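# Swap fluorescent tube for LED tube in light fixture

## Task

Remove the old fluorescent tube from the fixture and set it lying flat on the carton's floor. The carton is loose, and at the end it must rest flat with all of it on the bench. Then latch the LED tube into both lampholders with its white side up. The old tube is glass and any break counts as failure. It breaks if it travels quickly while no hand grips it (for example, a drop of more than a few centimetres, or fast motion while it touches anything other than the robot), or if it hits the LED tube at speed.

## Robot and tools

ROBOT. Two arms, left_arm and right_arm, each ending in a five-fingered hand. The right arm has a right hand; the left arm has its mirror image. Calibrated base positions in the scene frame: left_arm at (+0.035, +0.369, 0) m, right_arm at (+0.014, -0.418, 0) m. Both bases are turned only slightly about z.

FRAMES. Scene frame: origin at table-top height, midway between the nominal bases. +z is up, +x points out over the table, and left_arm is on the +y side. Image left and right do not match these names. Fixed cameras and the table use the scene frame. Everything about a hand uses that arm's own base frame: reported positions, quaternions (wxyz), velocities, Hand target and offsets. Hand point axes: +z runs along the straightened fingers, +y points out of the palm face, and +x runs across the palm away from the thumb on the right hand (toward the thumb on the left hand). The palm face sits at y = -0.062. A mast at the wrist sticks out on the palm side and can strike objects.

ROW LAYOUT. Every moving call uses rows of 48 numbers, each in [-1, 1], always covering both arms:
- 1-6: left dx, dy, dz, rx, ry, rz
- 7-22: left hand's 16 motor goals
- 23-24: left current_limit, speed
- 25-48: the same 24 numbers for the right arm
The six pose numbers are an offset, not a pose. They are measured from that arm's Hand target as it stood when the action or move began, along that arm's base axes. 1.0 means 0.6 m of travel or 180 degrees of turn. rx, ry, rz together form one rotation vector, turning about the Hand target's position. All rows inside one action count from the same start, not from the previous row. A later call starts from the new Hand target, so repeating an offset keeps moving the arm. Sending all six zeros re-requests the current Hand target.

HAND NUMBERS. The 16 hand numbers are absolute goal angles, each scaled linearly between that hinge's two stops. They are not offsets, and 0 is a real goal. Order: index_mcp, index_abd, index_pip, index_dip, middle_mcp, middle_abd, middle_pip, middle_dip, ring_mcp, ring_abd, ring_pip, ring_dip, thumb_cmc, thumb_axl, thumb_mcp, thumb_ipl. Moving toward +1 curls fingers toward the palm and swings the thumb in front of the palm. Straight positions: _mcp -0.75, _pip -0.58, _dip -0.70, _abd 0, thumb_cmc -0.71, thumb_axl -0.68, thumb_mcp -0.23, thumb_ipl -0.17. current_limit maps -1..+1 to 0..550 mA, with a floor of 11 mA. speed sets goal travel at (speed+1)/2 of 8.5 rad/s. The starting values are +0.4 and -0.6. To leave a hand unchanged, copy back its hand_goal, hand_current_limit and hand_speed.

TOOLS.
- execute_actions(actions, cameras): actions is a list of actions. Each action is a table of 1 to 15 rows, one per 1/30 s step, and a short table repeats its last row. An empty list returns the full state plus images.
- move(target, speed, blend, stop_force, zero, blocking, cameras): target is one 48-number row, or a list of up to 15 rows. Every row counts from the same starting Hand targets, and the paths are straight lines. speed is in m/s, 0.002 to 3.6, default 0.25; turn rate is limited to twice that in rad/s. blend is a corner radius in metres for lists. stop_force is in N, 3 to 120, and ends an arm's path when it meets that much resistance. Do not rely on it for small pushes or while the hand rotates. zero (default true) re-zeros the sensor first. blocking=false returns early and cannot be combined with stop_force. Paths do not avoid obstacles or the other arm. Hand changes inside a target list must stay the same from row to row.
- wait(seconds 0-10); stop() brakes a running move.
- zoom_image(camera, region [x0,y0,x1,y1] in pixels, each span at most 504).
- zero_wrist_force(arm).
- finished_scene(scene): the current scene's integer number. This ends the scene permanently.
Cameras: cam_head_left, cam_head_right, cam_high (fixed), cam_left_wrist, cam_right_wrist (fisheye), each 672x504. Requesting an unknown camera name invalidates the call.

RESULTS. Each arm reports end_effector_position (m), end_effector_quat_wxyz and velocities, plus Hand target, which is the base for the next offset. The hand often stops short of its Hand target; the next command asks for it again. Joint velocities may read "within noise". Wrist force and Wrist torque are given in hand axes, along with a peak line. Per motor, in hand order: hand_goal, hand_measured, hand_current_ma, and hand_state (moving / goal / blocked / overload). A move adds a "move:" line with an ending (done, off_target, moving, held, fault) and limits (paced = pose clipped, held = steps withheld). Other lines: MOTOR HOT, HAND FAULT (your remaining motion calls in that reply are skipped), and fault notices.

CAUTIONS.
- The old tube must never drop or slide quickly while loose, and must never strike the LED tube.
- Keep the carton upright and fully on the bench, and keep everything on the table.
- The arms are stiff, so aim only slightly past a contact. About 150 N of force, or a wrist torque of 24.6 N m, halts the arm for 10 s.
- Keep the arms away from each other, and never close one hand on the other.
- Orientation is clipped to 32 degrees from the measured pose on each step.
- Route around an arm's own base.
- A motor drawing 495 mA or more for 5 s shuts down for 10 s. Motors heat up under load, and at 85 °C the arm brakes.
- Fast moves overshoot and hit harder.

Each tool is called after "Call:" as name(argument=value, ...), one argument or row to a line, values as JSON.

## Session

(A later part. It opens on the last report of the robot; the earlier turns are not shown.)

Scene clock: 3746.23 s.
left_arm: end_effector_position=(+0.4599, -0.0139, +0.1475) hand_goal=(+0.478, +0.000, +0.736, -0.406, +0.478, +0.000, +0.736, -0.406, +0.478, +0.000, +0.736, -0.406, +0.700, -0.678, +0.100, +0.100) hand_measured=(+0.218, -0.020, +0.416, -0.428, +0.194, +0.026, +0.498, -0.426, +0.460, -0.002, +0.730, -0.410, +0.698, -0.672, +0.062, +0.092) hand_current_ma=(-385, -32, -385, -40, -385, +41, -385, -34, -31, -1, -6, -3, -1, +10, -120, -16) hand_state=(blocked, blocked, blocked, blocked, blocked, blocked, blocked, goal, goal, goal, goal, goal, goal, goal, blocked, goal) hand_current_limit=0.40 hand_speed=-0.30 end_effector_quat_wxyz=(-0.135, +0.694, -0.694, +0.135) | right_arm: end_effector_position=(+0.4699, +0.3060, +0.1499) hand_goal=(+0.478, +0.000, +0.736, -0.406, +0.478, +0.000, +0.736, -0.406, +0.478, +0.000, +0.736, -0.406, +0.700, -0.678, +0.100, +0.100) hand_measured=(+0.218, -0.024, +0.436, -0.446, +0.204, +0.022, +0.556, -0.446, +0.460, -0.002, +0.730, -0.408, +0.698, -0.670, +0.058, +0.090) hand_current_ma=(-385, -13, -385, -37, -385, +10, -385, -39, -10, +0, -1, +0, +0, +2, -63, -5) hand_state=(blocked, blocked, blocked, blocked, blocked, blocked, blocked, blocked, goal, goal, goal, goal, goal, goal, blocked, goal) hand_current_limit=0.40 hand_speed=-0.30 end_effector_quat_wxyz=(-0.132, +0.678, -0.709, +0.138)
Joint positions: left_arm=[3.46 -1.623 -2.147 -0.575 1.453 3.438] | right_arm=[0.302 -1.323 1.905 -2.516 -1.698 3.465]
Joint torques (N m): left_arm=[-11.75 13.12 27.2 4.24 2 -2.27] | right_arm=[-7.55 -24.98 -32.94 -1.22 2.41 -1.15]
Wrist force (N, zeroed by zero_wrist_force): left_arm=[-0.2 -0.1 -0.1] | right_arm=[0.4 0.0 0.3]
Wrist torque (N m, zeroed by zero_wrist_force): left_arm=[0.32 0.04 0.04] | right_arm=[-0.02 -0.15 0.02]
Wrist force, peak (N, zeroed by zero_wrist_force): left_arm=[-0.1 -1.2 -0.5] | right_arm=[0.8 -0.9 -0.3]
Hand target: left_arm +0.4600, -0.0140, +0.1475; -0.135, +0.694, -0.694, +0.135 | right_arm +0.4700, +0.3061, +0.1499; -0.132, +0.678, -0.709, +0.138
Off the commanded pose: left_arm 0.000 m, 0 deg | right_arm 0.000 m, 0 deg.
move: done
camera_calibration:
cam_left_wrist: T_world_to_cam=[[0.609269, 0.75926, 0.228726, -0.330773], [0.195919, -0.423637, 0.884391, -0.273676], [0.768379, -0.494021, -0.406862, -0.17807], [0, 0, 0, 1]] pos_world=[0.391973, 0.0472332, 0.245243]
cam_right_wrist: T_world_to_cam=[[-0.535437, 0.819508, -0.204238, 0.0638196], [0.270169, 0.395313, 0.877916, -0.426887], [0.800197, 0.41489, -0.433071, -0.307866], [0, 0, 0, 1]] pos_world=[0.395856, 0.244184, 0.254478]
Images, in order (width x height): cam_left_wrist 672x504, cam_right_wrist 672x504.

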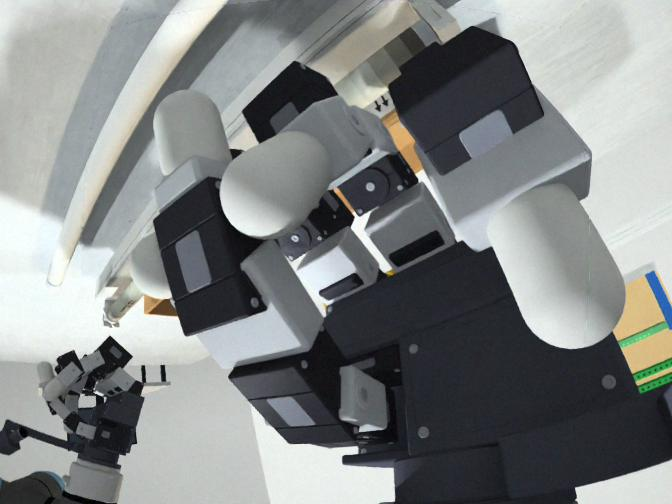

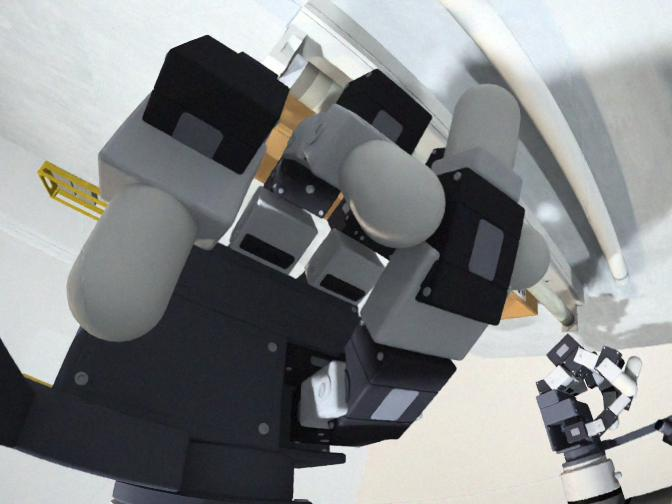

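Call:
execute_actions(
  actions=[
    [[0,0,0,0,0,0,0.0,0,0.2,-0.406,0.0,0,0.2,-0.406,0.479,0,0.737,-0.406,0.7,-0.678,0.1,0.1,0.4,-0.3,0,0,0,0,0,0,0.0,0,0.2,-0.406,0.0,0,0.2,-0.406,0.479,0,0.737,-0.406,0.7,-0.678,0.1,0.1,0.4,-0.3]],
    [[0,0,0,0,0,0,0.0,0,0.2,-0.406,0.0,0,0.2,-0.406,0.479,0,0.737,-0.406,-0.7,-0.678,-0.2,-0.15,0.4,-0.3,0,0,0,0,0,0,0.0,0,0.2,-0.406,0.0,0,0.2,-0.406,0.479,0,0.737,-0.406,-0.7,-0.678,-0.2,-0.15,0.4,-0.3]],
    [[0,0,0,0,0,0,0.0,0,0.2,-0.406,0.0,0,0.2,-0.406,0.479,0,0.737,-0.406,-0.7,-0.678,-0.2,-0.15,0.4,-0.3,0,0,0,0,0,0,0.0,0,0.2,-0.406,0.0,0,0.2,-0.406,0.479,0,0.737,-0.406,-0.7,-0.678,-0.2,-0.15,0.4,-0.3]],
    [[0,0,0,0,0,0,0.479,0,0.737,-0.406,0.479,0,0.737,-0.406,0.479,0,0.737,-0.406,-0.7,-0.678,-0.2,-0.15,0.4,-0.3,0,0,0,0,0,0,0.479,0,0.737,-0.406,0.479,0,0.737,-0.406,0.479,0,0.737,-0.406,-0.7,-0.678,-0.2,-0.15,0.4,-0.3]],
  ],
  cameras=["cam_left_wrist","cam_right_wrist"],
)

Call:
zoom_image(
  camera="cam_right_wrist",
  region=[260, 0, 400, 105],
)

Call:
zoom_image(
  camera="cam_left_wrist",
  region=[330, 0, 470, 105],
)

Scene clock: 3775.80 s.
left_arm: end_effector_position=(+0.4600, -0.0140, +0.1475) hand_goal=(+0.478, +0.000, +0.736, -0.406, +0.478, +0.000, +0.736, -0.406, +0.478, +0.000, +0.736, -0.406, -0.700, -0.678, -0.200, -0.150) hand_measured=(+0.462, -0.002, +0.730, -0.408, +0.462, +0.004, +0.730, -0.404, +0.460, -0.002, +0.730, -0.410, -0.692, -0.676, -0.192, -0.146) hand_current_ma=(-29, -2, -6, -2, -28, +3, -6, +2, -31, -1, -6, -3, +12, +1, +17, +5) hand_state=(goal, goal, goal, goal, goal, goal, goal, goal, goal, goal, goal, goal, goal, goal, goal, goal) hand_current_limit=0.40 hand_speed=-0.30 end_effector_quat_wxyz=(-0.135, +0.694, -0.694, +0.135) | right_arm: end_effector_position=(+0.4700, +0.3061, +0.1499) hand_goal=(+0.478, +0.000, +0.736, -0.406, +0.478, +0.000, +0.736, -0.406, +0.478, +0.000, +0.736, -0.406, -0.700, -0.678, -0.200, -0.150) hand_measured=(+0.462, -0.002, +0.732, -0.408, +0.462, +0.002, +0.732, -0.408, +0.460, -0.002, +0.730, -0.408, -0.690, -0.678, -0.190, -0.146) hand_current_ma=(-8, +0, -1, +0, -9, +0, -1, +0, -10, +0, -1, +0, +3, +0, +4, +1) hand_state=(goal, goal, goal, goal, goal, goal, goal, goal, goal, goal, goal, goal, goal, goal, goal, goal) hand_current_limit=0.40 hand_speed=-0.30 end_effector_quat_wxyz=(-0.132, +0.678, -0.709, +0.138)
Joint positions: left_arm=[3.46 -1.623 -2.147 -0.575 1.454 3.438] | right_arm=[0.302 -1.323 1.905 -2.516 -1.698 3.465]
Joint torques (N m): left_arm=[-11.28 15.77 25.95 0.83 1.37 -2.25] | right_arm=[-5.21 -26.66 -32.32 -1.44 1.66 -1.14]
Wrist force (N, zeroed by zero_wrist_force): left_arm=[-0.1 0.1 0.1] | right_arm=[0.6 -0.3 0.3]
Wrist torque (N m, zeroed by zero_wrist_force): left_arm=[0.30 -0.02 0.06] | right_arm=[-0.09 -0.12 0.00]
Wrist force, peak (N, zeroed by zero_wrist_force): left_arm=[-0.2 -0.3 0.7] | right_arm=[0.9 -0.5 0.4]
Hand target: left_arm +0.4600, -0.0140, +0.1475; -0.135, +0.694, -0.694, +0.135 | right_arm +0.4700, +0.3061, +0.1499; -0.132, +0.678, -0.709, +0.138
Off the commanded pose: left_arm 0.000 m, 0 deg | right_arm 0.000 m, 0 deg.
Step readings (end_effector_position of left_arm | right_arm):
0: (+0.4600, -0.0140, +0.1475) | (+0.4700, +0.3061, +0.1499)
1: (+0.4600, -0.0140, +0.1475) | (+0.4700, +0.3061, +0.1499)
2: (+0.4600, -0.0140, +0.1475) | (+0.4700, +0.3061, +0.1499)
4: (+0.4600, -0.0140, +0.1475) | (+0.4700, +0.3061, +0.1499)
8: (+0.4600, -0.0140, +0.1475) | (+0.4700, +0.3061, +0.1499)
15: (+0.4600, -0.0140, +0.1475) | (+0.4700, +0.3061, +0.1499)
16: (+0.4600, -0.0140, +0.1475) | (+0.4700, +0.3061, +0.1499)
17: (+0.4600, -0.0140, +0.1475) | (+0.4700, +0.3061, +0.1499)
19: (+0.4600, -0.0140, +0.1475) | (+0.4700, +0.3061, +0.1499)
23: (+0.4600, -0.0140, +0.1475) | (+0.4700, +0.3061, +0.1499)
30: (+0.4600, -0.0140, +0.1475) | (+0.4700, +0.3061, +0.1499)
31: (+0.4600, -0.0140, +0.1475) | (+0.4700, +0.3061, +0.1499)
32: (+0.4600, -0.0140, +0.1475) | (+0.4700, +0.3061, +0.1499)
34: (+0.4600, -0.0140, +0.1475) | (+0.4700, +0.3061, +0.1499)
38: (+0.4600, -0.0140, +0.1475) | (+0.4700, +0.3061, +0.1499)
45: (+0.4600, -0.0140, +0.1475) | (+0.4700, +0.3061, +0.1499)
46: (+0.4600, -0.0140, +0.1475) | (+0.4700, +0.3061, +0.1499)
47: (+0.4600, -0.0140, +0.1475) | (+0.4700, +0.3061, +0.1499)
49: (+0.4600, -0.0140, +0.1475) | (+0.4700, +0.3061, +0.1499)
53: (+0.4600, -0.0140, +0.1475) | (+0.4700, +0.3061, +0.1499)
60: (+0.4600, -0.0140, +0.1475) | (+0.4700, +0.3061, +0.1499)
camera_calibration:
cam_left_wrist: T_world_to_cam=[[0.609274, 0.759275, 0.228663, -0.330821], [0.196024, -0.423634, 0.884369, -0.273732], [0.768349, -0.494, -0.406945, -0.178115], [0, 0, 0, 1]] pos_world=[0.392073, 0.0472332, 0.245243]
cam_right_wrist: T_world_to_cam=[[-0.535437, 0.819508, -0.204238, 0.0637912], [0.270169, 0.395313, 0.877916, -0.426954], [0.800197, 0.41489, -0.433071, -0.307987], [0, 0, 0, 1]] pos_world=[0.395956, 0.244284, 0.254478]
Images, in order (width x height): cam_left_wrist 672x504, cam_right_wrist 672x504.

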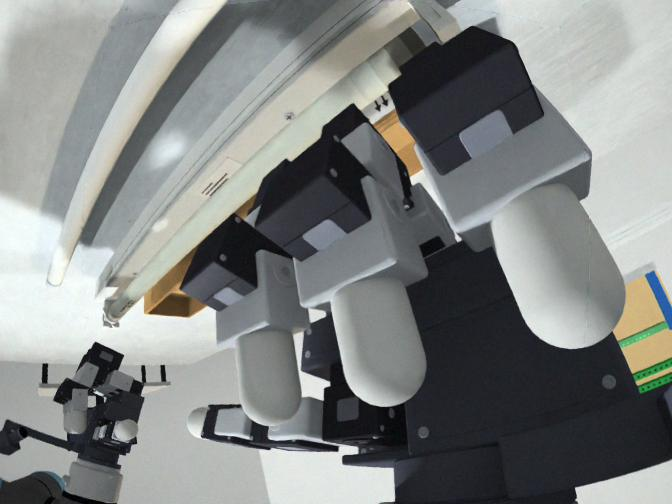

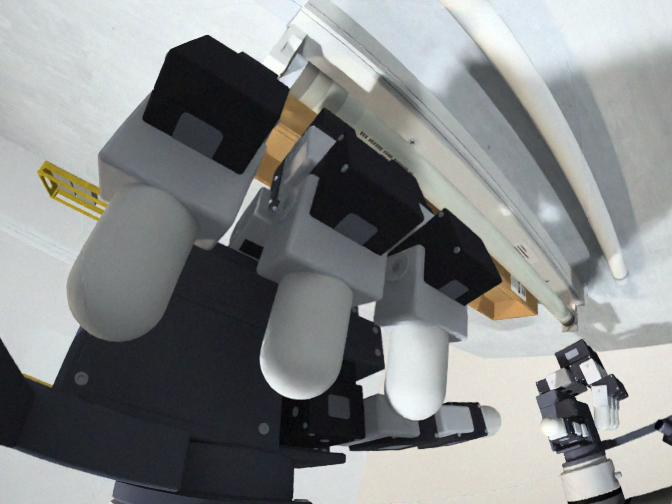

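Scaled by 3.600 from the camera's 672x504 image, which has a finer 960x720 frame.

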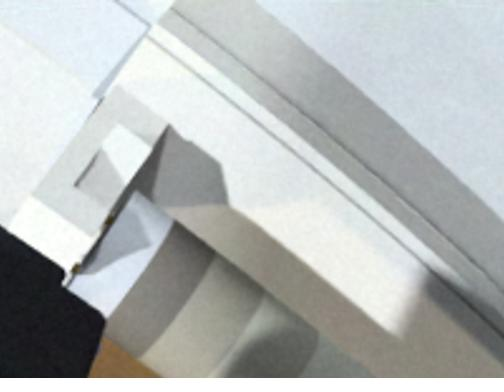

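Scaled by 3.600 from the camera's 672x504 image, which has a finer 960x720 frame.

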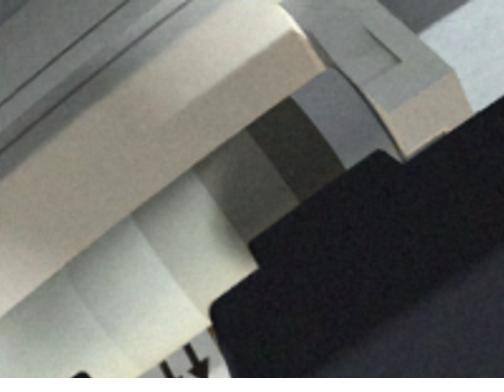

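Call:
move(
  target=[0.142,0,-0.03,0,0.122,0,0.479,0,0.737,-0.406,0.479,0,0.737,-0.406,0.479,0,0.737,-0.406,-0.7,-0.678,-0.2,-0.15,0.4,-0.3,0.142,0,-0.033,0.0055,0.122,0,0.479,0,0.737,-0.406,0.479,0,0.737,-0.406,0.479,0,0.737,-0.406,-0.7,-0.678,-0.2,-0.15,0.4,-0.3],
  speed=0.1,
  cameras=["cam_left_wrist","cam_right_wrist"],
)

Scene clock: 3811.27 s.
left_arm: end_effector_position=(+0.5451, -0.0140, +0.1295) hand_goal=(+0.478, +0.000, +0.736, -0.406, +0.478, +0.000, +0.736, -0.406, +0.478, +0.000, +0.736, -0.406, -0.700, -0.678, -0.200, -0.150) hand_measured=(+0.462, -0.002, +0.732, -0.408, +0.462, +0.004, +0.732, -0.404, +0.460, -0.002, +0.732, -0.408, -0.698, -0.676, -0.192, -0.146) hand_current_ma=(-29, -2, -3, -2, -28, +3, -3, +2, -31, -1, -3, -3, +2, +1, +17, +5) hand_state=(goal, goal, goal, goal, goal, goal, goal, goal, goal, goal, goal, goal, goal, goal, goal, goal) hand_current_limit=0.40 hand_speed=-0.30 end_effector_quat_wxyz=(-0.001, +0.707, -0.707, +0.001) | right_arm: end_effector_position=(+0.5552, +0.3061, +0.1301) hand_goal=(+0.478, +0.000, +0.736, -0.406, +0.478, +0.000, +0.736, -0.406, +0.478, +0.000, +0.736, -0.406, -0.700, -0.678, -0.200, -0.150) hand_measured=(+0.462, -0.002, +0.734, -0.408, +0.462, +0.002, +0.734, -0.408, +0.460, -0.002, +0.732, -0.408, -0.698, -0.678, -0.190, -0.146) hand_current_ma=(-8, +0, +0, +0, -9, +0, +0, +0, -10, +0, +0, +0, +0, +0, +4, +1) hand_state=(goal, goal, goal, goal, goal, goal, goal, goal, goal, goal, goal, goal, goal, goal, goal, goal) hand_current_limit=0.40 hand_speed=-0.30 end_effector_quat_wxyz=(-0.001, +0.691, -0.723, +0.000)
Joint positions: left_arm=[3.369 -1.991 -1.66 -1.059 1.571 3.369] | right_arm=[0.22 -1.006 1.432 -1.997 -1.57 3.407]
Joint torques (N m): left_arm=[-12.66 29.97 26.05 0.04 2.04 -2.35] | right_arm=[-7.87 -38.59 -34 -1.1 2.67 -1.22]
Wrist force (N, zeroed by zero_wrist_force): left_arm=[0.1 0.3 0.3] | right_arm=[0.7 0.4 0.3]
Wrist torque (N m, zeroed by zero_wrist_force): left_arm=[0.25 -0.06 0.05] | right_arm=[-0.13 -0.08 0.04]
Wrist force, peak (N, zeroed by zero_wrist_force): left_arm=[0.3 0.3 0.6] | right_arm=[1.0 0.7 0.2]
Hand target: left_arm +0.5452, -0.0140, +0.1295; -0.001, +0.707, -0.707, +0.000 | right_arm +0.5552, +0.3061, +0.1301; -0.001, +0.691, -0.723, +0.000
Off the commanded pose: left_arm 0.000 m, 0 deg | right_arm 0.000 m, 0 deg.
move: done
camera_calibration:
cam_left_wrist: T_world_to_cam=[[0.650588, 0.75927, -0.015617, -0.369462], [0.512358, -0.423655, 0.746998, -0.429154], [0.560557, -0.493989, -0.664643, -0.104204], [0, 0, 0, 1]] pos_world=[0.51866, 0.0472333, 0.245549]
cam_right_wrist: T_world_to_cam=[[-0.570274, 0.821088, 0.0245448, 0.0944981], [0.580029, 0.381333, 0.719828, -0.579777], [0.581682, 0.424736, -0.693719, -0.232534], [0, 0, 0, 1]] pos_world=[0.525438, 0.242262, 0.253707]
Images, in order (width x height): cam_left_wrist 672x504, cam_right_wrist 672x504.

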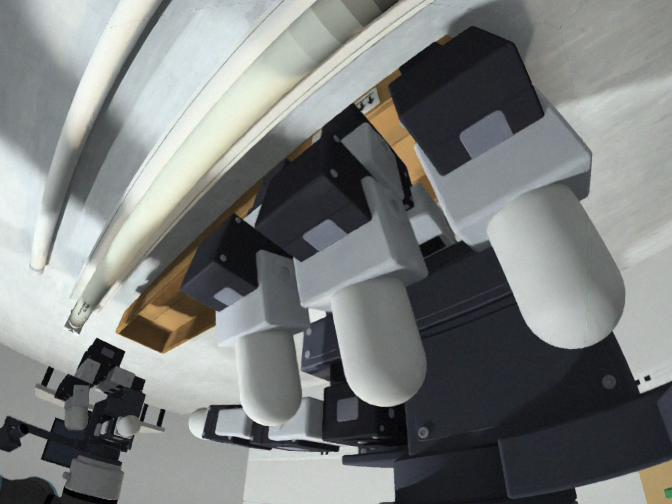

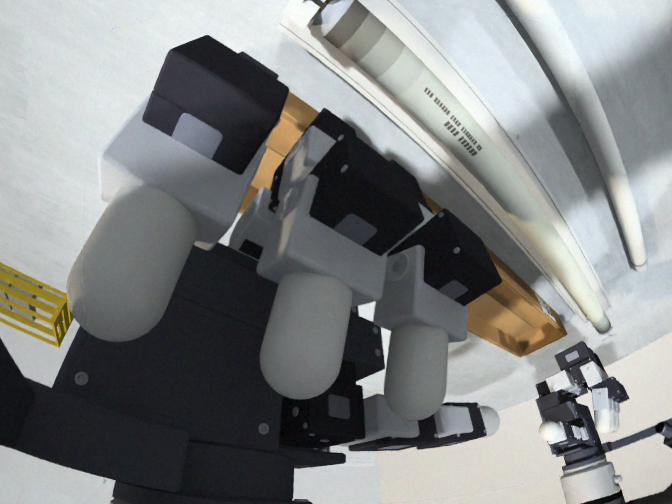

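Call:
move(
  target=[-0.039,0,0,0,0.0833,0,0.479,0,0.737,-0.406,0.479,0,0.737,-0.406,0.479,0,0.737,-0.406,-0.7,-0.678,-0.2,-0.15,0.4,-0.3,-0.042,0,0,0.0037,0.0833,0,0.479,0,0.737,-0.406,0.479,0,0.737,-0.406,0.479,0,0.737,-0.406,-0.7,-0.678,-0.2,-0.15,0.4,-0.3],
  speed=0.1,
  cameras=["cam_left_wrist","cam_right_wrist"],
)

Call:
zoom_image(
  camera="cam_right_wrist",
  region=[280, 0, 400, 90],
)

Call:
zoom_image(
  camera="cam_left_wrist",
  region=[350, 0, 470, 90],
)

Scene clock: 3830.37 s.
left_arm: end_effector_position=(+0.5218, -0.0140, +0.1295) hand_goal=(+0.478, +0.000, +0.736, -0.406, +0.478, +0.000, +0.736, -0.406, +0.478, +0.000, +0.736, -0.406, -0.700, -0.678, -0.200, -0.150) hand_measured=(+0.462, -0.002, +0.734, -0.408, +0.462, +0.004, +0.734, -0.404, +0.460, -0.002, +0.734, -0.408, -0.700, -0.676, -0.192, -0.146) hand_current_ma=(-29, -2, -2, -2, -28, +3, -2, +2, -31, -1, -2, -3, +0, +1, +17, +5) hand_state=(goal, goal, goal, goal, goal, goal, goal, goal, goal, goal, goal, goal, goal, goal, goal, goal) hand_current_limit=0.40 hand_speed=-0.30 end_effector_quat_wxyz=(+0.091, +0.701, -0.701, -0.092) | right_arm: end_effector_position=(+0.5301, +0.3061, +0.1301) hand_goal=(+0.478, +0.000, +0.736, -0.406, +0.478, +0.000, +0.736, -0.406, +0.478, +0.000, +0.736, -0.406, -0.700, -0.678, -0.200, -0.150) hand_measured=(+0.462, -0.002, +0.734, -0.408, +0.462, +0.002, +0.734, -0.408, +0.460, -0.002, +0.734, -0.408, -0.700, -0.678, -0.190, -0.146) hand_current_ma=(-8, +0, +0, +0, -9, +0, +0, +0, -10, +0, +0, +0, +0, +0, +4, +1) hand_state=(goal, goal, goal, goal, goal, goal, goal, goal, goal, goal, goal, goal, goal, goal, goal, goal) hand_current_limit=0.40 hand_speed=-0.30 end_effector_quat_wxyz=(+0.090, +0.685, -0.717, -0.094)
Joint positions: left_arm=[3.357 -2.073 -1.546 -1.347 1.626 3.35] | right_arm=[0.207 -0.932 1.321 -1.707 -1.506 3.385]
Joint torques (N m): left_arm=[-12.35 30.32 27.03 -0.62 2.37 -2.39] | right_arm=[-7.02 -41.3 -34.05 -0.5 2.74 -1.27]
Wrist force (N, zeroed by zero_wrist_force): left_arm=[0.4 0.5 0.2] | right_arm=[0.9 0.7 -0.2]
Wrist torque (N m, zeroed by zero_wrist_force): left_arm=[0.21 -0.10 0.09] | right_arm=[-0.12 -0.10 0.05]
Wrist force, peak (N, zeroed by zero_wrist_force): left_arm=[0.4 0.8 0.5] | right_arm=[1.2 0.5 0.1]
Hand target: left_arm +0.5218, -0.0140, +0.1295; +0.091, +0.701, -0.701, -0.092 | right_arm +0.5300, +0.3061, +0.1301; +0.090, +0.685, -0.717, -0.094
Off the commanded pose: left_arm 0.000 m, 0 deg | right_arm 0.000 m, 0 deg.
move: done
camera_calibration:
cam_left_wrist: T_world_to_cam=[[0.624385, 0.759283, -0.183391, -0.318895], [0.688154, -0.423616, 0.589062, -0.48853], [0.369577, -0.494003, -0.787003, 0.0243948], [0, 0, 0, 1]] pos_world=[0.526281, 0.0472332, 0.248491]
cam_right_wrist: T_world_to_cam=[[-0.543293, 0.819881, 0.180632, 0.0458425], [0.747022, 0.373911, 0.54968, -0.629311], [0.383132, 0.433573, -0.815613, -0.0994624], [0, 0, 0, 1]] pos_world=[0.533122, 0.240845, 0.256516]
Images, in order (width x height): cam_left_wrist 672x504, cam_right_wrist 672x504.

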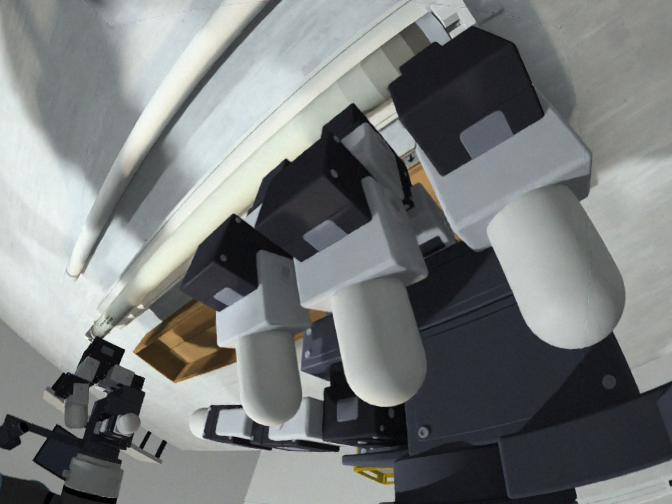

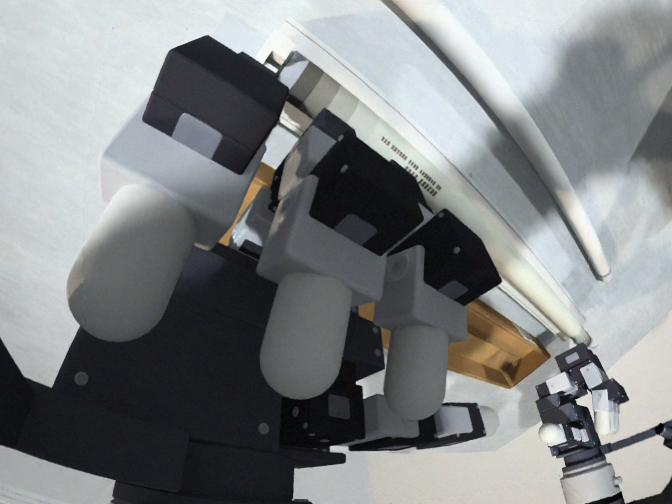

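Scaled by 4.200 from the camera's 672x504 image, which has a finer 960x720 frame.

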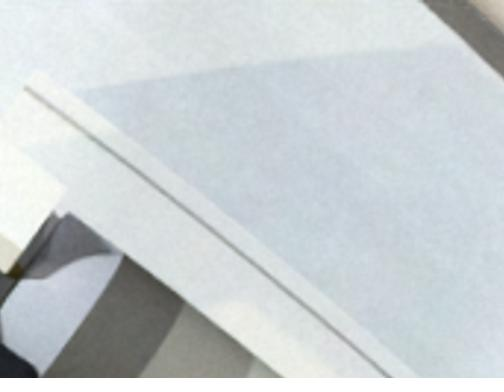

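Scaled by 4.200 from the camera's 672x504 image, which has a finer 960x720 frame.

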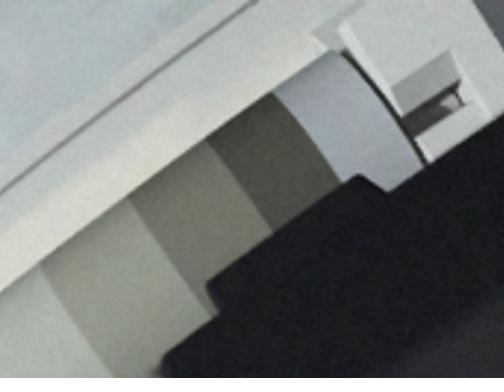

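Call:
execute_actions(
  actions=[
    [[0,0,0,0,0,0,0.479,0,0.737,-0.406,0.479,0,0.737,-0.406,0.753,0,0.518,-0.406,-0.7,-0.678,-0.2,-0.15,0.4,-0.3,0,0,0,0,0,0,0.479,0,0.737,-0.406,0.479,0,0.737,-0.406,0.753,0,0.518,-0.406,-0.7,-0.678,-0.2,-0.15,0.4,-0.3]],
    [[0,0,0,0,0,0,0.479,0,0.737,-0.406,0.479,0,0.737,-0.406,0.753,0,0.518,-0.406,-0.7,-0.678,-0.2,-0.15,0.4,-0.3,0,0,0,0,0,0,0.479,0,0.737,-0.406,0.479,0,0.737,-0.406,0.753,0,0.518,-0.406,-0.7,-0.678,-0.2,-0.15,0.4,-0.3]],
  ],
  cameras=["cam_left_wrist","cam_right_wrist"],
)

Call:
zoom_image(
  camera="cam_right_wrist",
  region=[230, 20, 350, 110],
)

Call:
zoom_image(
  camera="cam_left_wrist",
  region=[380, 0, 500, 90],
)

Scene clock: 3861.43 s.
left_arm: end_effector_position=(+0.5218, -0.0140, +0.1295) hand_goal=(+0.478, +0.000, +0.736, -0.406, +0.478, +0.000, +0.736, -0.406, +0.752, +0.000, +0.518, -0.406, -0.700, -0.678, -0.200, -0.150) hand_measured=(+0.462, -0.002, +0.734, -0.408, +0.462, +0.004, +0.734, -0.404, +0.696, -0.002, +0.516, -0.408, -0.700, -0.676, -0.192, -0.146) hand_current_ma=(-29, -2, -2, -2, -28, +3, -2, +2, -158, -1, -1, -2, +0, +1, +17, +5) hand_state=(goal, goal, goal, goal, goal, goal, goal, goal, blocked, goal, goal, goal, goal, goal, goal, goal) hand_current_limit=0.40 hand_speed=-0.30 end_effector_quat_wxyz=(+0.091, +0.701, -0.701, -0.092) | right_arm: end_effector_position=(+0.5300, +0.3061, +0.1301) hand_goal=(+0.478, +0.000, +0.736, -0.406, +0.478, +0.000, +0.736, -0.406, +0.752, +0.000, +0.518, -0.406, -0.700, -0.678, -0.200, -0.150) hand_measured=(+0.462, -0.002, +0.734, -0.408, +0.462, +0.002, +0.734, -0.408, +0.696, -0.002, +0.516, -0.408, -0.700, -0.678, -0.190, -0.146) hand_current_ma=(-8, +0, +0, +0, -9, +0, +0, +0, -76, +0, +0, +0, +0, +0, +4, +1) hand_state=(goal, goal, goal, goal, goal, goal, goal, goal, blocked, goal, goal, goal, goal, goal, goal, goal) hand_current_limit=0.40 hand_speed=-0.30 end_effector_quat_wxyz=(+0.090, +0.685, -0.717, -0.094)
Joint positions: left_arm=[3.357 -2.073 -1.546 -1.347 1.626 3.35] | right_arm=[0.207 -0.932 1.321 -1.707 -1.506 3.385]
Joint torques (N m): left_arm=[-11.73 32.38 26.58 -0.63 1.94 -2.48] | right_arm=[-6.94 -41.7 -33.09 -0.41 2.49 -1.4]
Wrist force (N, zeroed by zero_wrist_force): left_arm=[0.0 0.4 0.3] | right_arm=[0.6 0.8 -0.3]
Wrist torque (N m, zeroed by zero_wrist_force): left_arm=[0.19 -0.06 0.07] | right_arm=[-0.10 -0.05 0.02]
Wrist force, peak (N, zeroed by zero_wrist_force): left_arm=[0.4 0.8 0.5] | right_arm=[0.8 0.9 -0.7]
Hand target: left_arm +0.5218, -0.0140, +0.1295; +0.091, +0.701, -0.701, -0.092 | right_arm +0.5300, +0.3061, +0.1301; +0.090, +0.685, -0.717, -0.094
Off the commanded pose: left_arm 0.000 m, 0 deg | right_arm 0.000 m, 0 deg.
Step readings (end_effector_position of left_arm | right_arm):
0: (+0.5218, -0.0140, +0.1295) | (+0.5300, +0.3061, +0.1301)
1: (+0.5218, -0.0140, +0.1295) | (+0.5300, +0.3061, +0.1301)
2: (+0.5218, -0.0140, +0.1295) | (+0.5300, +0.3061, +0.1301)
4: (+0.5218, -0.0140, +0.1295) | (+0.5300, +0.3061, +0.1301)
8: (+0.5218, -0.0140, +0.1295) | (+0.5300, +0.3061, +0.1301)
15: (+0.5218, -0.0140, +0.1295) | (+0.5300, +0.3061, +0.1301)
16: (+0.5218, -0.0140, +0.1295) | (+0.5300, +0.3061, +0.1301)
17: (+0.5218, -0.0140, +0.1295) | (+0.5300, +0.3061, +0.1301)
19: (+0.5218, -0.0140, +0.1295) | (+0.5300, +0.3061, +0.1301)
23: (+0.5218, -0.0140, +0.1295) | (+0.5300, +0.3061, +0.1301)
30: (+0.5218, -0.0140, +0.1295) | (+0.5300, +0.3061, +0.1301)
camera_calibration:
cam_left_wrist: T_world_to_cam=[[0.624356, 0.759273, -0.183533, -0.318843], [0.688289, -0.423638, 0.588889, -0.488556], [0.369375, -0.494, -0.7871, 0.0245251], [0, 0, 0, 1]] pos_world=[0.526281, 0.0472332, 0.248491]
cam_right_wrist: T_world_to_cam=[[-0.543241, 0.819872, 0.18083, 0.0458207], [0.747208, 0.373914, 0.549426, -0.62942], [0.382844, 0.433588, -0.81574, -0.0993181], [0, 0, 0, 1]] pos_world=[0.533223, 0.240845, 0.256516]
Images, in order (width x height): cam_left_wrist 672x504, cam_right_wrist 672x504.

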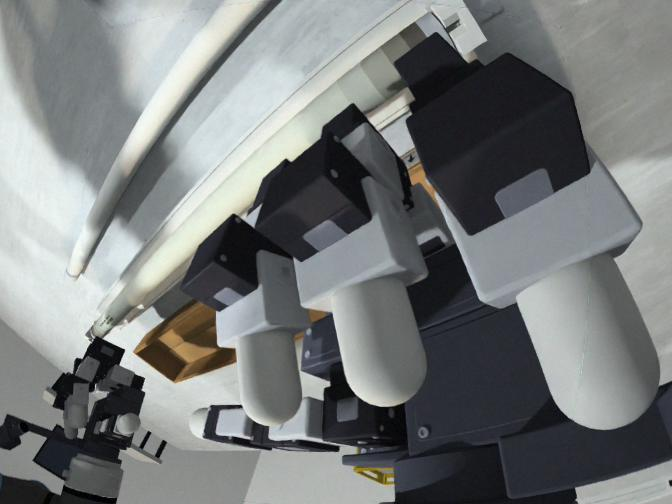

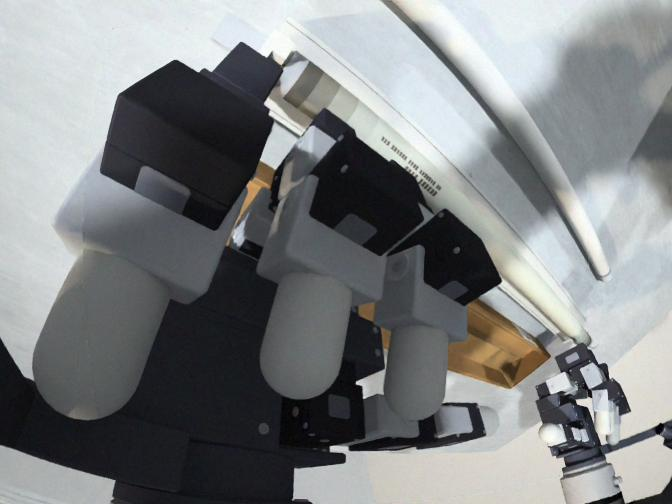

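Scaled by 4.200 from the camera's 672x504 image, which has a finer 960x720 frame.

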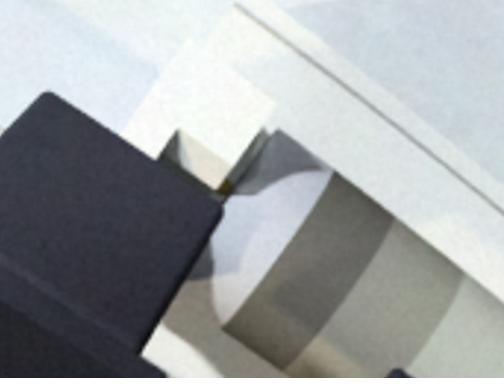

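Scaled by 4.200 from the camera's 672x504 image, which has a finer 960x720 frame.

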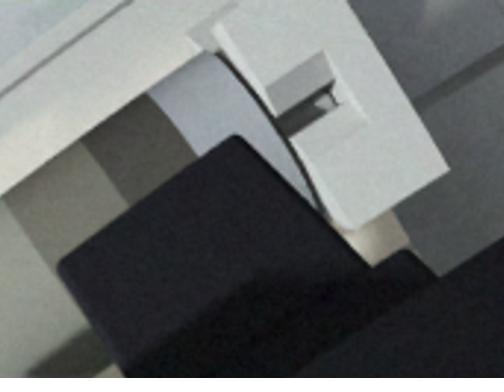

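Call:
zoom_image(
  camera="cam_right_wrist",
  region=[265, 40, 305, 80],
)

Call:
zoom_image(
  camera="cam_left_wrist",
  region=[425, 0, 475, 50],
)

Scaled by 12.600 from the camera's 672x504 image, which has a finer 960x720 frame.

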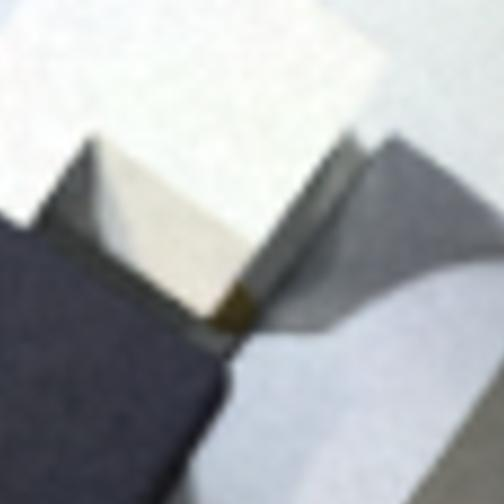

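Scaled by 10.080 from the camera's 672x504 image, which has a finer 960x720 frame.

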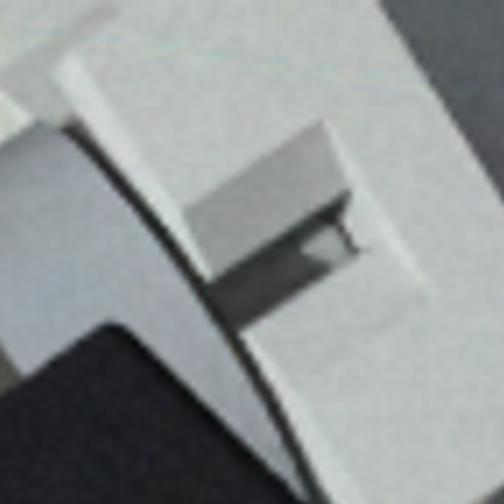

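Call:
move(
  target=[0,0.0417,0,0,0,0,0.479,0,0.737,-0.406,0.479,0,0.737,-0.406,0.69,0,0.518,-0.406,-0.7,-0.678,-0.2,-0.15,0.4,-0.3,0,-0.0417,0,0,0,0,0.479,0,0.737,-0.406,0.479,0,0.737,-0.406,0.69,0,0.518,-0.406,-0.7,-0.678,-0.2,-0.15,0.4,-0.3],
  speed=0.1,
  cameras=["cam_left_wrist","cam_right_wrist"],
)

Call:
zoom_image(
  camera="cam_right_wrist",
  region=[270, 20, 360, 110],
)

Call:
zoom_image(
  camera="cam_left_wrist",
  region=[360, 0, 450, 90],
)

Scene clock: 3909.23 s.
left_arm: end_effector_position=(+0.5218, +0.0108, +0.1295) hand_goal=(+0.478, +0.000, +0.736, -0.406, +0.478, +0.000, +0.736, -0.406, +0.690, +0.000, +0.518, -0.406, -0.700, -0.678, -0.200, -0.150) hand_measured=(+0.462, -0.002, +0.734, -0.408, +0.462, +0.004, +0.734, -0.404, +0.680, -0.002, +0.516, -0.408, -0.700, -0.676, -0.192, -0.146) hand_current_ma=(-29, -2, -2, -2, -28, +2, -2, +2, -16, -1, -1, -2, +0, +1, +17, +5) hand_state=(goal, goal, goal, goal, goal, goal, goal, goal, goal, goal, goal, goal, goal, goal, goal, goal) hand_current_limit=0.40 hand_speed=-0.30 end_effector_quat_wxyz=(+0.091, +0.701, -0.701, -0.092) end_effector_velocity=(-0.001, +0.002, +0.000) end_effector_angular_velocity=(-0.002, +0.003, -0.002) | right_arm: end_effector_position=(+0.5300, +0.2813, +0.1301) hand_goal=(+0.478, +0.000, +0.736, -0.406, +0.478, +0.000, +0.736, -0.406, +0.690, +0.000, +0.518, -0.406, -0.700, -0.678, -0.200, -0.150) hand_measured=(+0.462, -0.002, +0.734, -0.408, +0.462, +0.002, +0.734, -0.408, +0.680, -0.002, +0.516, -0.408, -0.700, -0.678, -0.190, -0.146) hand_current_ma=(-8, +0, +0, +0, -9, +0, +0, +0, -4, +0, +0, +0, +0, +0, +4, +1) hand_state=(goal, goal, goal, goal, goal, goal, goal, goal, goal, goal, goal, goal, goal, goal, goal, goal) hand_current_limit=0.40 hand_speed=-0.30 end_effector_quat_wxyz=(+0.090, +0.685, -0.717, -0.094)
Joint positions: left_arm=[3.394 -2.075 -1.544 -1.345 1.636 3.386] | right_arm=[0.172 -0.953 1.356 -1.719 -1.514 3.352]
Joint velocities: left_arm=[0.003 -0.001 0 -0.003 0 0.005] | right_arm=[within noise]
Joint torques (N m): left_arm=[13.36 32.94 27.03 4.32 2.22 2.79] | right_arm=[-7.73 -54.31 -13.6 -3.05 -2.27 -1.1]
Wrist force (N, zeroed by zero_wrist_force): left_arm=[0.4 0.6 0.3] | right_arm=[0.7 0.4 -0.4]
Wrist torque (N m, zeroed by zero_wrist_force): left_arm=[0.22 -0.10 -0.05] | right_arm=[-0.10 -0.10 0.02]
Wrist force, peak (N, zeroed by zero_wrist_force): left_arm=[0.8 0.7 0.5] | right_arm=[1.0 0.9 -0.5]
Hand target: left_arm +0.5218, +0.0111, +0.1295; +0.091, +0.701, -0.701, -0.092 | right_arm +0.5300, +0.2810, +0.1301; +0.090, +0.685, -0.717, -0.094
Off the commanded pose: left_arm 0.000 m, 0 deg | right_arm 0.000 m, 0 deg.
move: done
camera_calibration:
cam_left_wrist: T_world_to_cam=[[0.624356, 0.759273, -0.183533, -0.337673], [0.688289, -0.423638, 0.588889, -0.47805], [0.369375, -0.494, -0.7871, 0.0367763], [0, 0, 0, 1]] pos_world=[0.526281, 0.0720332, 0.248491]
cam_right_wrist: T_world_to_cam=[[-0.543209, 0.819907, 0.180764, 0.0661459], [0.747222, 0.37393, 0.549395, -0.620151], [0.38286, 0.433508, -0.815775, -0.0885473], [0, 0, 0, 1]] pos_world=[0.533223, 0.216045, 0.256517]
Images, in order (width x height): cam_left_wrist 672x504, cam_right_wrist 672x504.

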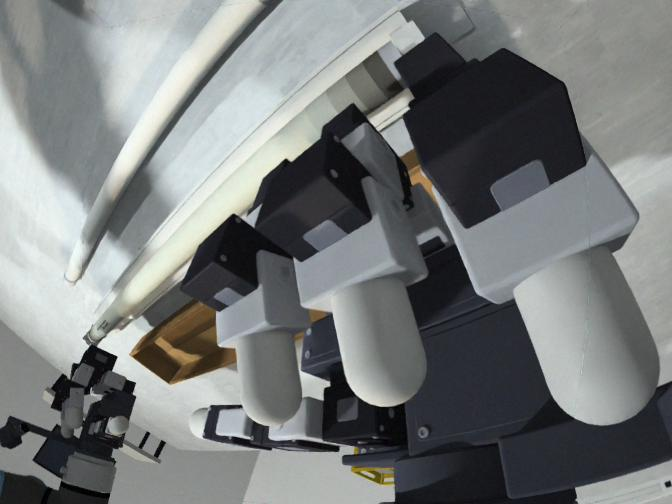

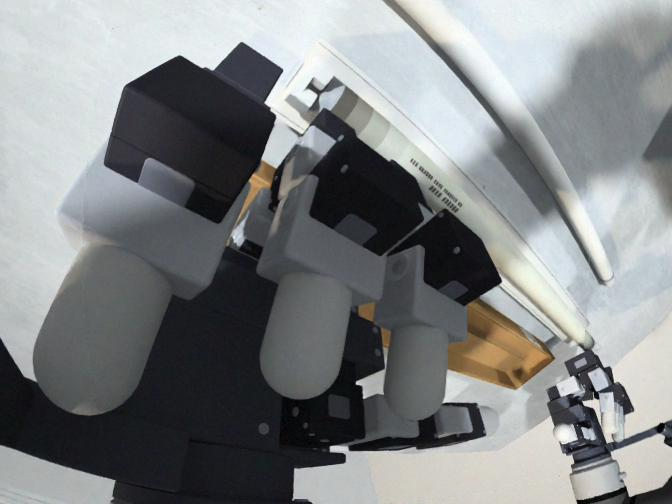

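Scaled by 5.600 from the camera's 672x504 image, which has a finer 960x720 frame.

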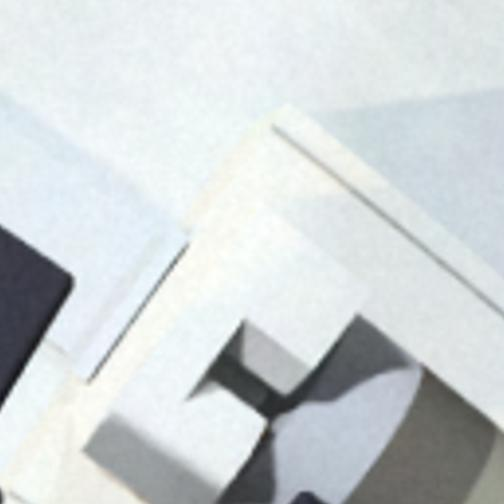

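Scaled by 5.600 from the camera's 672x504 image, which has a finer 960x720 frame.

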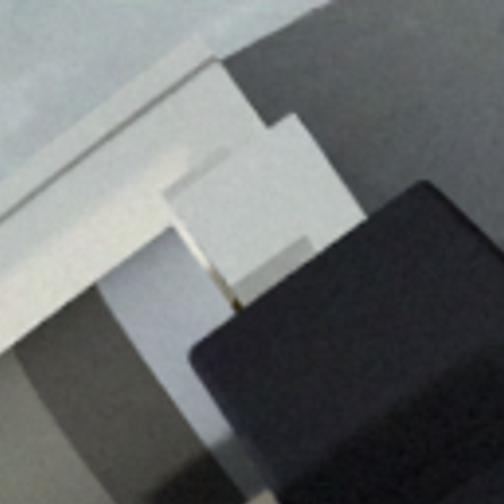

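Call:
move(
  target=[0,0.0433,-0.01,0.122,0,0,0.479,0,0.737,-0.406,0.479,0,0.737,-0.406,0.69,0,0.518,-0.406,-0.7,-0.678,-0.2,-0.15,0.4,-0.3,0,-0.0467,-0.01,-0.122,0,0,0.479,0,0.737,-0.406,0.479,0,0.737,-0.406,0.69,0,0.518,-0.406,-0.7,-0.678,-0.2,-0.15,0.4,-0.3],
  speed=0.1,
  cameras=["cam_left_wrist","cam_right_wrist"],
)

Scene clock: 3974.97 s.
left_arm: end_effector_position=(+0.5218, +0.0370, +0.1235) hand_goal=(+0.478, +0.000, +0.736, -0.406, +0.478, +0.000, +0.736, -0.406, +0.690, +0.000, +0.518, -0.406, -0.700, -0.678, -0.200, -0.150) hand_measured=(+0.462, -0.002, +0.734, -0.408, +0.462, +0.002, +0.734, -0.404, +0.680, -0.002, +0.516, -0.408, -0.700, -0.676, -0.192, -0.146) hand_current_ma=(-27, -2, -2, -2, -26, +2, -2, +2, -16, -1, -1, -2, +0, +1, +17, +5) hand_state=(goal, goal, goal, goal, goal, goal, goal, goal, goal, goal, goal, goal, goal, goal, goal, goal) hand_current_limit=0.40 hand_speed=-0.30 end_effector_quat_wxyz=(-0.044, +0.706, -0.671, -0.224) | right_arm: end_effector_position=(+0.5300, +0.2530, +0.1241) hand_goal=(+0.478, +0.000, +0.736, -0.406, +0.478, +0.000, +0.736, -0.406, +0.690, +0.000, +0.518, -0.406, -0.700, -0.678, -0.200, -0.150) hand_measured=(+0.462, -0.002, +0.734, -0.408, +0.462, +0.002, +0.734, -0.408, +0.680, -0.002, +0.516, -0.408, -0.700, -0.678, -0.190, -0.146) hand_current_ma=(-8, +0, +0, +0, -8, +0, +0, +0, -4, +0, +0, +0, +0, +0, +4, +1) hand_state=(goal, goal, goal, goal, goal, goal, goal, goal, goal, goal, goal, goal, goal, goal, goal, goal) hand_current_limit=0.40 hand_speed=-0.30 end_effector_quat_wxyz=(-0.218, -0.655, +0.722, -0.044)
Joint positions: left_arm=[3.319 -2.09 -1.567 -1.263 1.984 3.224] | right_arm=[0.239 -0.903 1.272 -1.585 -1.853 3.528]
Joint torques (N m): left_arm=[-10.78 33.37 12.59 4.46 2.52 -2.25] | right_arm=[6.29 -42.18 -33.67 -0.33 -2.63 1.04]
Wrist force (N, zeroed by zero_wrist_force): left_arm=[0.1 0.6 0.4] | right_arm=[0.9 0.9 -0.4]
Wrist torque (N m, zeroed by zero_wrist_force): left_arm=[0.22 -0.17 -0.06] | right_arm=[-0.10 0.04 -0.12]
Wrist force, peak (N, zeroed by zero_wrist_force): left_arm=[0.3 0.8 0.4] | right_arm=[1.0 1.2 -0.6]
Hand target: left_arm +0.5218, +0.0370, +0.1235; -0.044, +0.706, -0.671, -0.224 | right_arm +0.5300, +0.2530, +0.1241; -0.219, -0.655, +0.722, -0.044
Off the commanded pose: left_arm 0.000 m, 0 deg | right_arm 0.000 m, 0 deg.
move: done
camera_calibration:
cam_left_wrist: T_world_to_cam=[[0.624367, 0.772854, 0.11341, -0.395821], [0.68828, -0.612975, 0.387985, -0.431608], [0.369373, -0.164188, -0.914662, 0.0485255], [0, 0, 0, 1]] pos_world=[0.526281, 0.0493142, 0.256732]
cam_right_wrist: T_world_to_cam=[[-0.543242, 0.828052, -0.138627, 0.127967], [0.747189, 0.552127, 0.369953, -0.629093], [0.38288, 0.097393, -0.91865, 0.0165711], [0, 0, 0, 1]] pos_world=[0.533223, 0.239762, 0.265697]
Images, in order (width x height): cam_left_wrist 672x504, cam_right_wrist 672x504.

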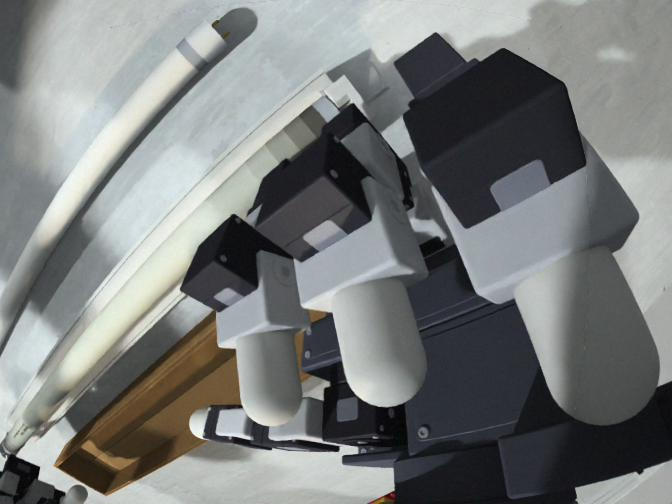

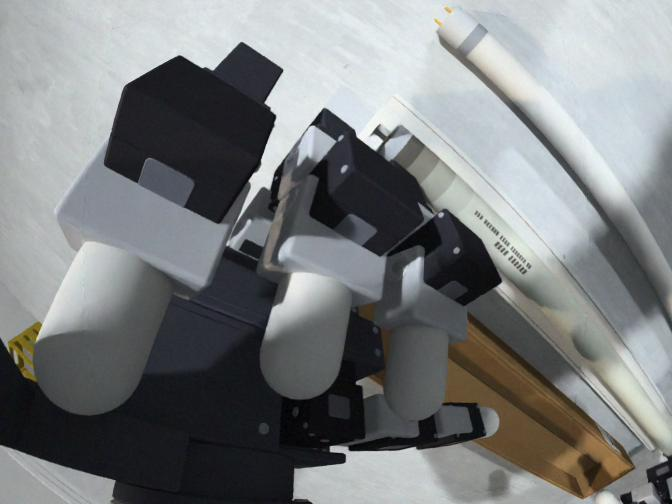

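Call:
zoom_image(
  camera="cam_right_wrist",
  region=[350, 90, 420, 160],
)

Call:
zoom_image(
  camera="cam_left_wrist",
  region=[310, 60, 380, 130],
)

Scaled by 7.200 from the camera's 672x504 image, which has a finer 960x720 frame.

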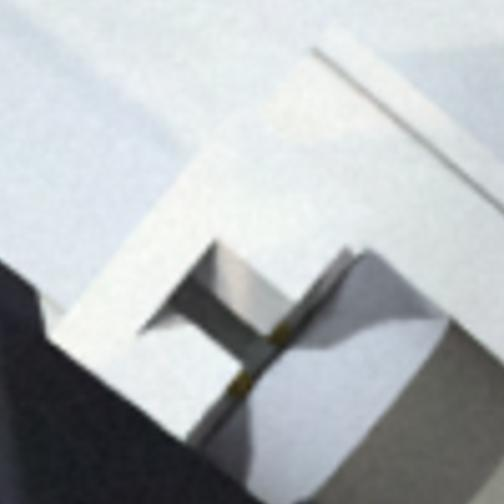

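Scaled by 7.200 from the camera's 672x504 image, which has a finer 960x720 frame.

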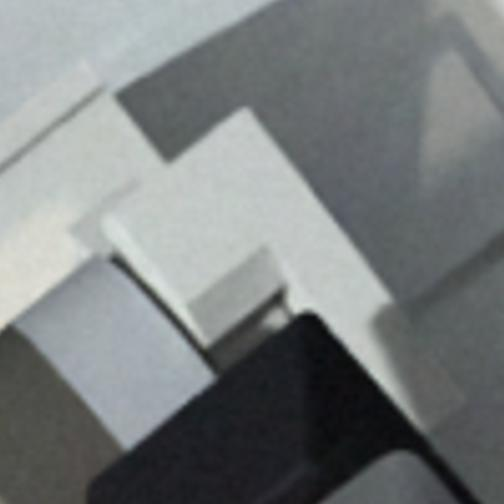

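Call:
move(
  target=[0,0,0.04,-0.122,0,0,0.479,0,0.737,-0.406,0.479,0,0.737,-0.406,0.69,0,0.518,-0.406,-0.7,-0.678,-0.2,-0.15,0.4,-0.3,0,0,0.04,0.122,0,0,0.479,0,0.737,-0.406,0.479,0,0.737,-0.406,0.69,0,0.518,-0.406,-0.7,-0.678,-0.2,-0.15,0.4,-0.3],
  speed=0.12,
)

Call:
move(
  target=[
    [-0.341,-0.0382,0,0,-0.2056,0,0.479,0,0.737,-0.406,0.479,0,0.737,-0.406,0.69,0,0.518,-0.406,-0.7,-0.678,-0.2,-0.15,0.4,-0.3,-0.329,0.0402,0,-0.0093,-0.2056,0,0.479,0,0.737,-0.406,0.479,0,0.737,-0.406,0.69,0,0.518,-0.406,-0.7,-0.678,-0.2,-0.15,0.4,-0.3],
    [-0.341,-0.0382,0,0,-0.2056,0,-1,0,-1,-1,-1,0,-1,-1,-1,0,-1,-1,0.7,-0.678,0.1,0.1,0.7,-0.3,-0.329,0.0402,0,-0.0093,-0.2056,0,-1,0,-1,-1,-1,0,-1,-1,-1,0,-1,-1,0.7,-0.678,0.1,0.1,0.7,-0.3],
  ],
  speed=0.15,
)

Scene clock: 4024.17 s.
left_arm: end_effector_position=(+0.5218, +0.0370, +0.1476) hand_goal=(+0.478, +0.000, +0.736, -0.406, +0.478, +0.000, +0.736, -0.406, +0.690, +0.000, +0.518, -0.406, -0.700, -0.678, -0.200, -0.150) hand_measured=(+0.462, -0.002, +0.734, -0.408, +0.464, +0.002, +0.734, -0.404, +0.680, -0.002, +0.516, -0.408, -0.700, -0.676, -0.192, -0.146) hand_current_ma=(-27, -2, -2, -2, -26, +2, -2, +2, -16, -1, -1, -2, +0, +1, +17, +5) hand_state=(goal, goal, goal, goal, goal, goal, goal, goal, goal, goal, goal, goal, goal, goal, goal, goal) hand_current_limit=0.40 hand_speed=-0.30 end_effector_quat_wxyz=(+0.091, +0.701, -0.701, -0.092) | right_arm: end_effector_position=(+0.5300, +0.2530, +0.1481) hand_goal=(+0.478, +0.000, +0.736, -0.406, +0.478, +0.000, +0.736, -0.406, +0.690, +0.000, +0.518, -0.406, -0.700, -0.678, -0.200, -0.150) hand_measured=(+0.462, -0.002, +0.734, -0.408, +0.462, +0.002, +0.734, -0.408, +0.680, -0.002, +0.516, -0.408, -0.700, -0.678, -0.190, -0.146) hand_current_ma=(-8, +0, +0, +0, -8, +0, +0, +0, -4, +0, +0, +0, +0, +0, +4, +1) hand_state=(goal, goal, goal, goal, goal, goal, goal, goal, goal, goal, goal, goal, goal, goal, goal, goal) hand_current_limit=0.40 hand_speed=-0.30 end_effector_quat_wxyz=(+0.090, +0.685, -0.717, -0.094)
Joint positions: left_arm=[3.433 -2.06 -1.517 -1.385 1.645 3.424] | right_arm=[0.133 -0.991 1.368 -1.691 -1.525 3.313]
Joint torques (N m): left_arm=[10.62 39.59 28.01 -0.69 -2.13 2.66] | right_arm=[-7.12 -53.45 -13.53 -2.98 2.73 -1.48]
Wrist force (N, zeroed by zero_wrist_force): left_arm=[0.1 0.4 0.3] | right_arm=[0.7 -0.3 -0.1]
Wrist torque (N m, zeroed by zero_wrist_force): left_arm=[0.19 -0.06 -0.06] | right_arm=[-0.22 -0.11 -0.01]
Wrist force, peak (N, zeroed by zero_wrist_force): left_arm=[0.1 0.9 0.5] | right_arm=[1.3 1.1 -0.4]
Hand target: left_arm +0.5218, +0.0370, +0.1475; +0.091, +0.701, -0.701, -0.092 | right_arm +0.5300, +0.2530, +0.1481; +0.090, +0.685, -0.717, -0.094
Off the commanded pose: left_arm 0.000 m, 0 deg | right_arm 0.000 m, 0 deg.
move: done

Scene clock: 4028.07 s.
left_arm: end_effector_position=(+0.3172, +0.0141, +0.1475) hand_goal=(-1.000, +0.000, -1.000, -1.000, -1.000, +0.000, -1.000, -1.000, -1.000, +0.000, -1.000, -1.000, +0.700, -0.678, +0.100, +0.100) hand_measured=(-0.986, -0.002, -0.992, -0.998, -0.986, +0.002, -0.992, -0.998, -0.982, -0.002, -0.992, -0.996, +0.696, -0.676, +0.100, +0.098) hand_current_ma=(+26, -2, +10, +2, +25, +2, +10, +2, +33, -1, +9, +3, -3, +1, +0, -2) hand_state=(goal, goal, goal, goal, goal, goal, goal, goal, goal, goal, goal, goal, goal, goal, goal, goal) hand_current_limit=0.70 hand_speed=-0.30 end_effector_quat_wxyz=(-0.136, +0.694, -0.694, +0.135) | right_arm: end_effector_position=(+0.3326, +0.2771, +0.1481) hand_goal=(-1.000, +0.000, -1.000, -1.000, -1.000, +0.000, -1.000, -1.000, -1.000, +0.000, -1.000, -1.000, +0.700, -0.678, +0.100, +0.100) hand_measured=(-0.986, -0.002, -0.994, -0.998, -0.986, +0.002, -0.994, -0.998, -0.982, -0.002, -0.994, -0.998, +0.696, -0.678, +0.100, +0.098) hand_current_ma=(+7, +0, +2, +0, +7, +0, +2, +0, +10, +0, +2, +0, +0, +0, +0, +0) hand_state=(goal, goal, goal, goal, goal, goal, goal, goal, goal, goal, goal, goal, goal, goal, goal, goal) hand_current_limit=0.70 hand_speed=-0.30 end_effector_quat_wxyz=(-0.133, +0.678, -0.709, +0.138)
Joint positions: left_arm=[3.702 -1.211 -2.467 -0.702 1.37 3.668] | right_arm=[0.337 -1.621 2.246 -2.556 -1.711 3.498]
Joint torques (N m): left_arm=[9.98 13.68 13.5 0.61 -1.97 2.31] | right_arm=[5.84 -23.02 -11.67 -2.77 -2.37 1.22]
Wrist force (N, zeroed by zero_wrist_force): left_arm=[0.1 0.1 0.4] | right_arm=[0.6 0.2 0.4]
Wrist torque (N m, zeroed by zero_wrist_force): left_arm=[0.03 -0.01 -0.08] | right_arm=[-0.32 -0.15 -0.10]
Wrist force, peak (N, zeroed by zero_wrist_force): left_arm=[0.1 -0.6 -0.7] | right_arm=[1.1 -1.2 -0.1]
Hand target: left_arm +0.3172, +0.0141, +0.1475; -0.136, +0.694, -0.694, +0.135 | right_arm +0.3326, +0.2771, +0.1481; -0.133, +0.678, -0.709, +0.138
Off the commanded pose: left_arm 0.000 m, 0 deg | right_arm 0.000 m, 0 deg.
move: done


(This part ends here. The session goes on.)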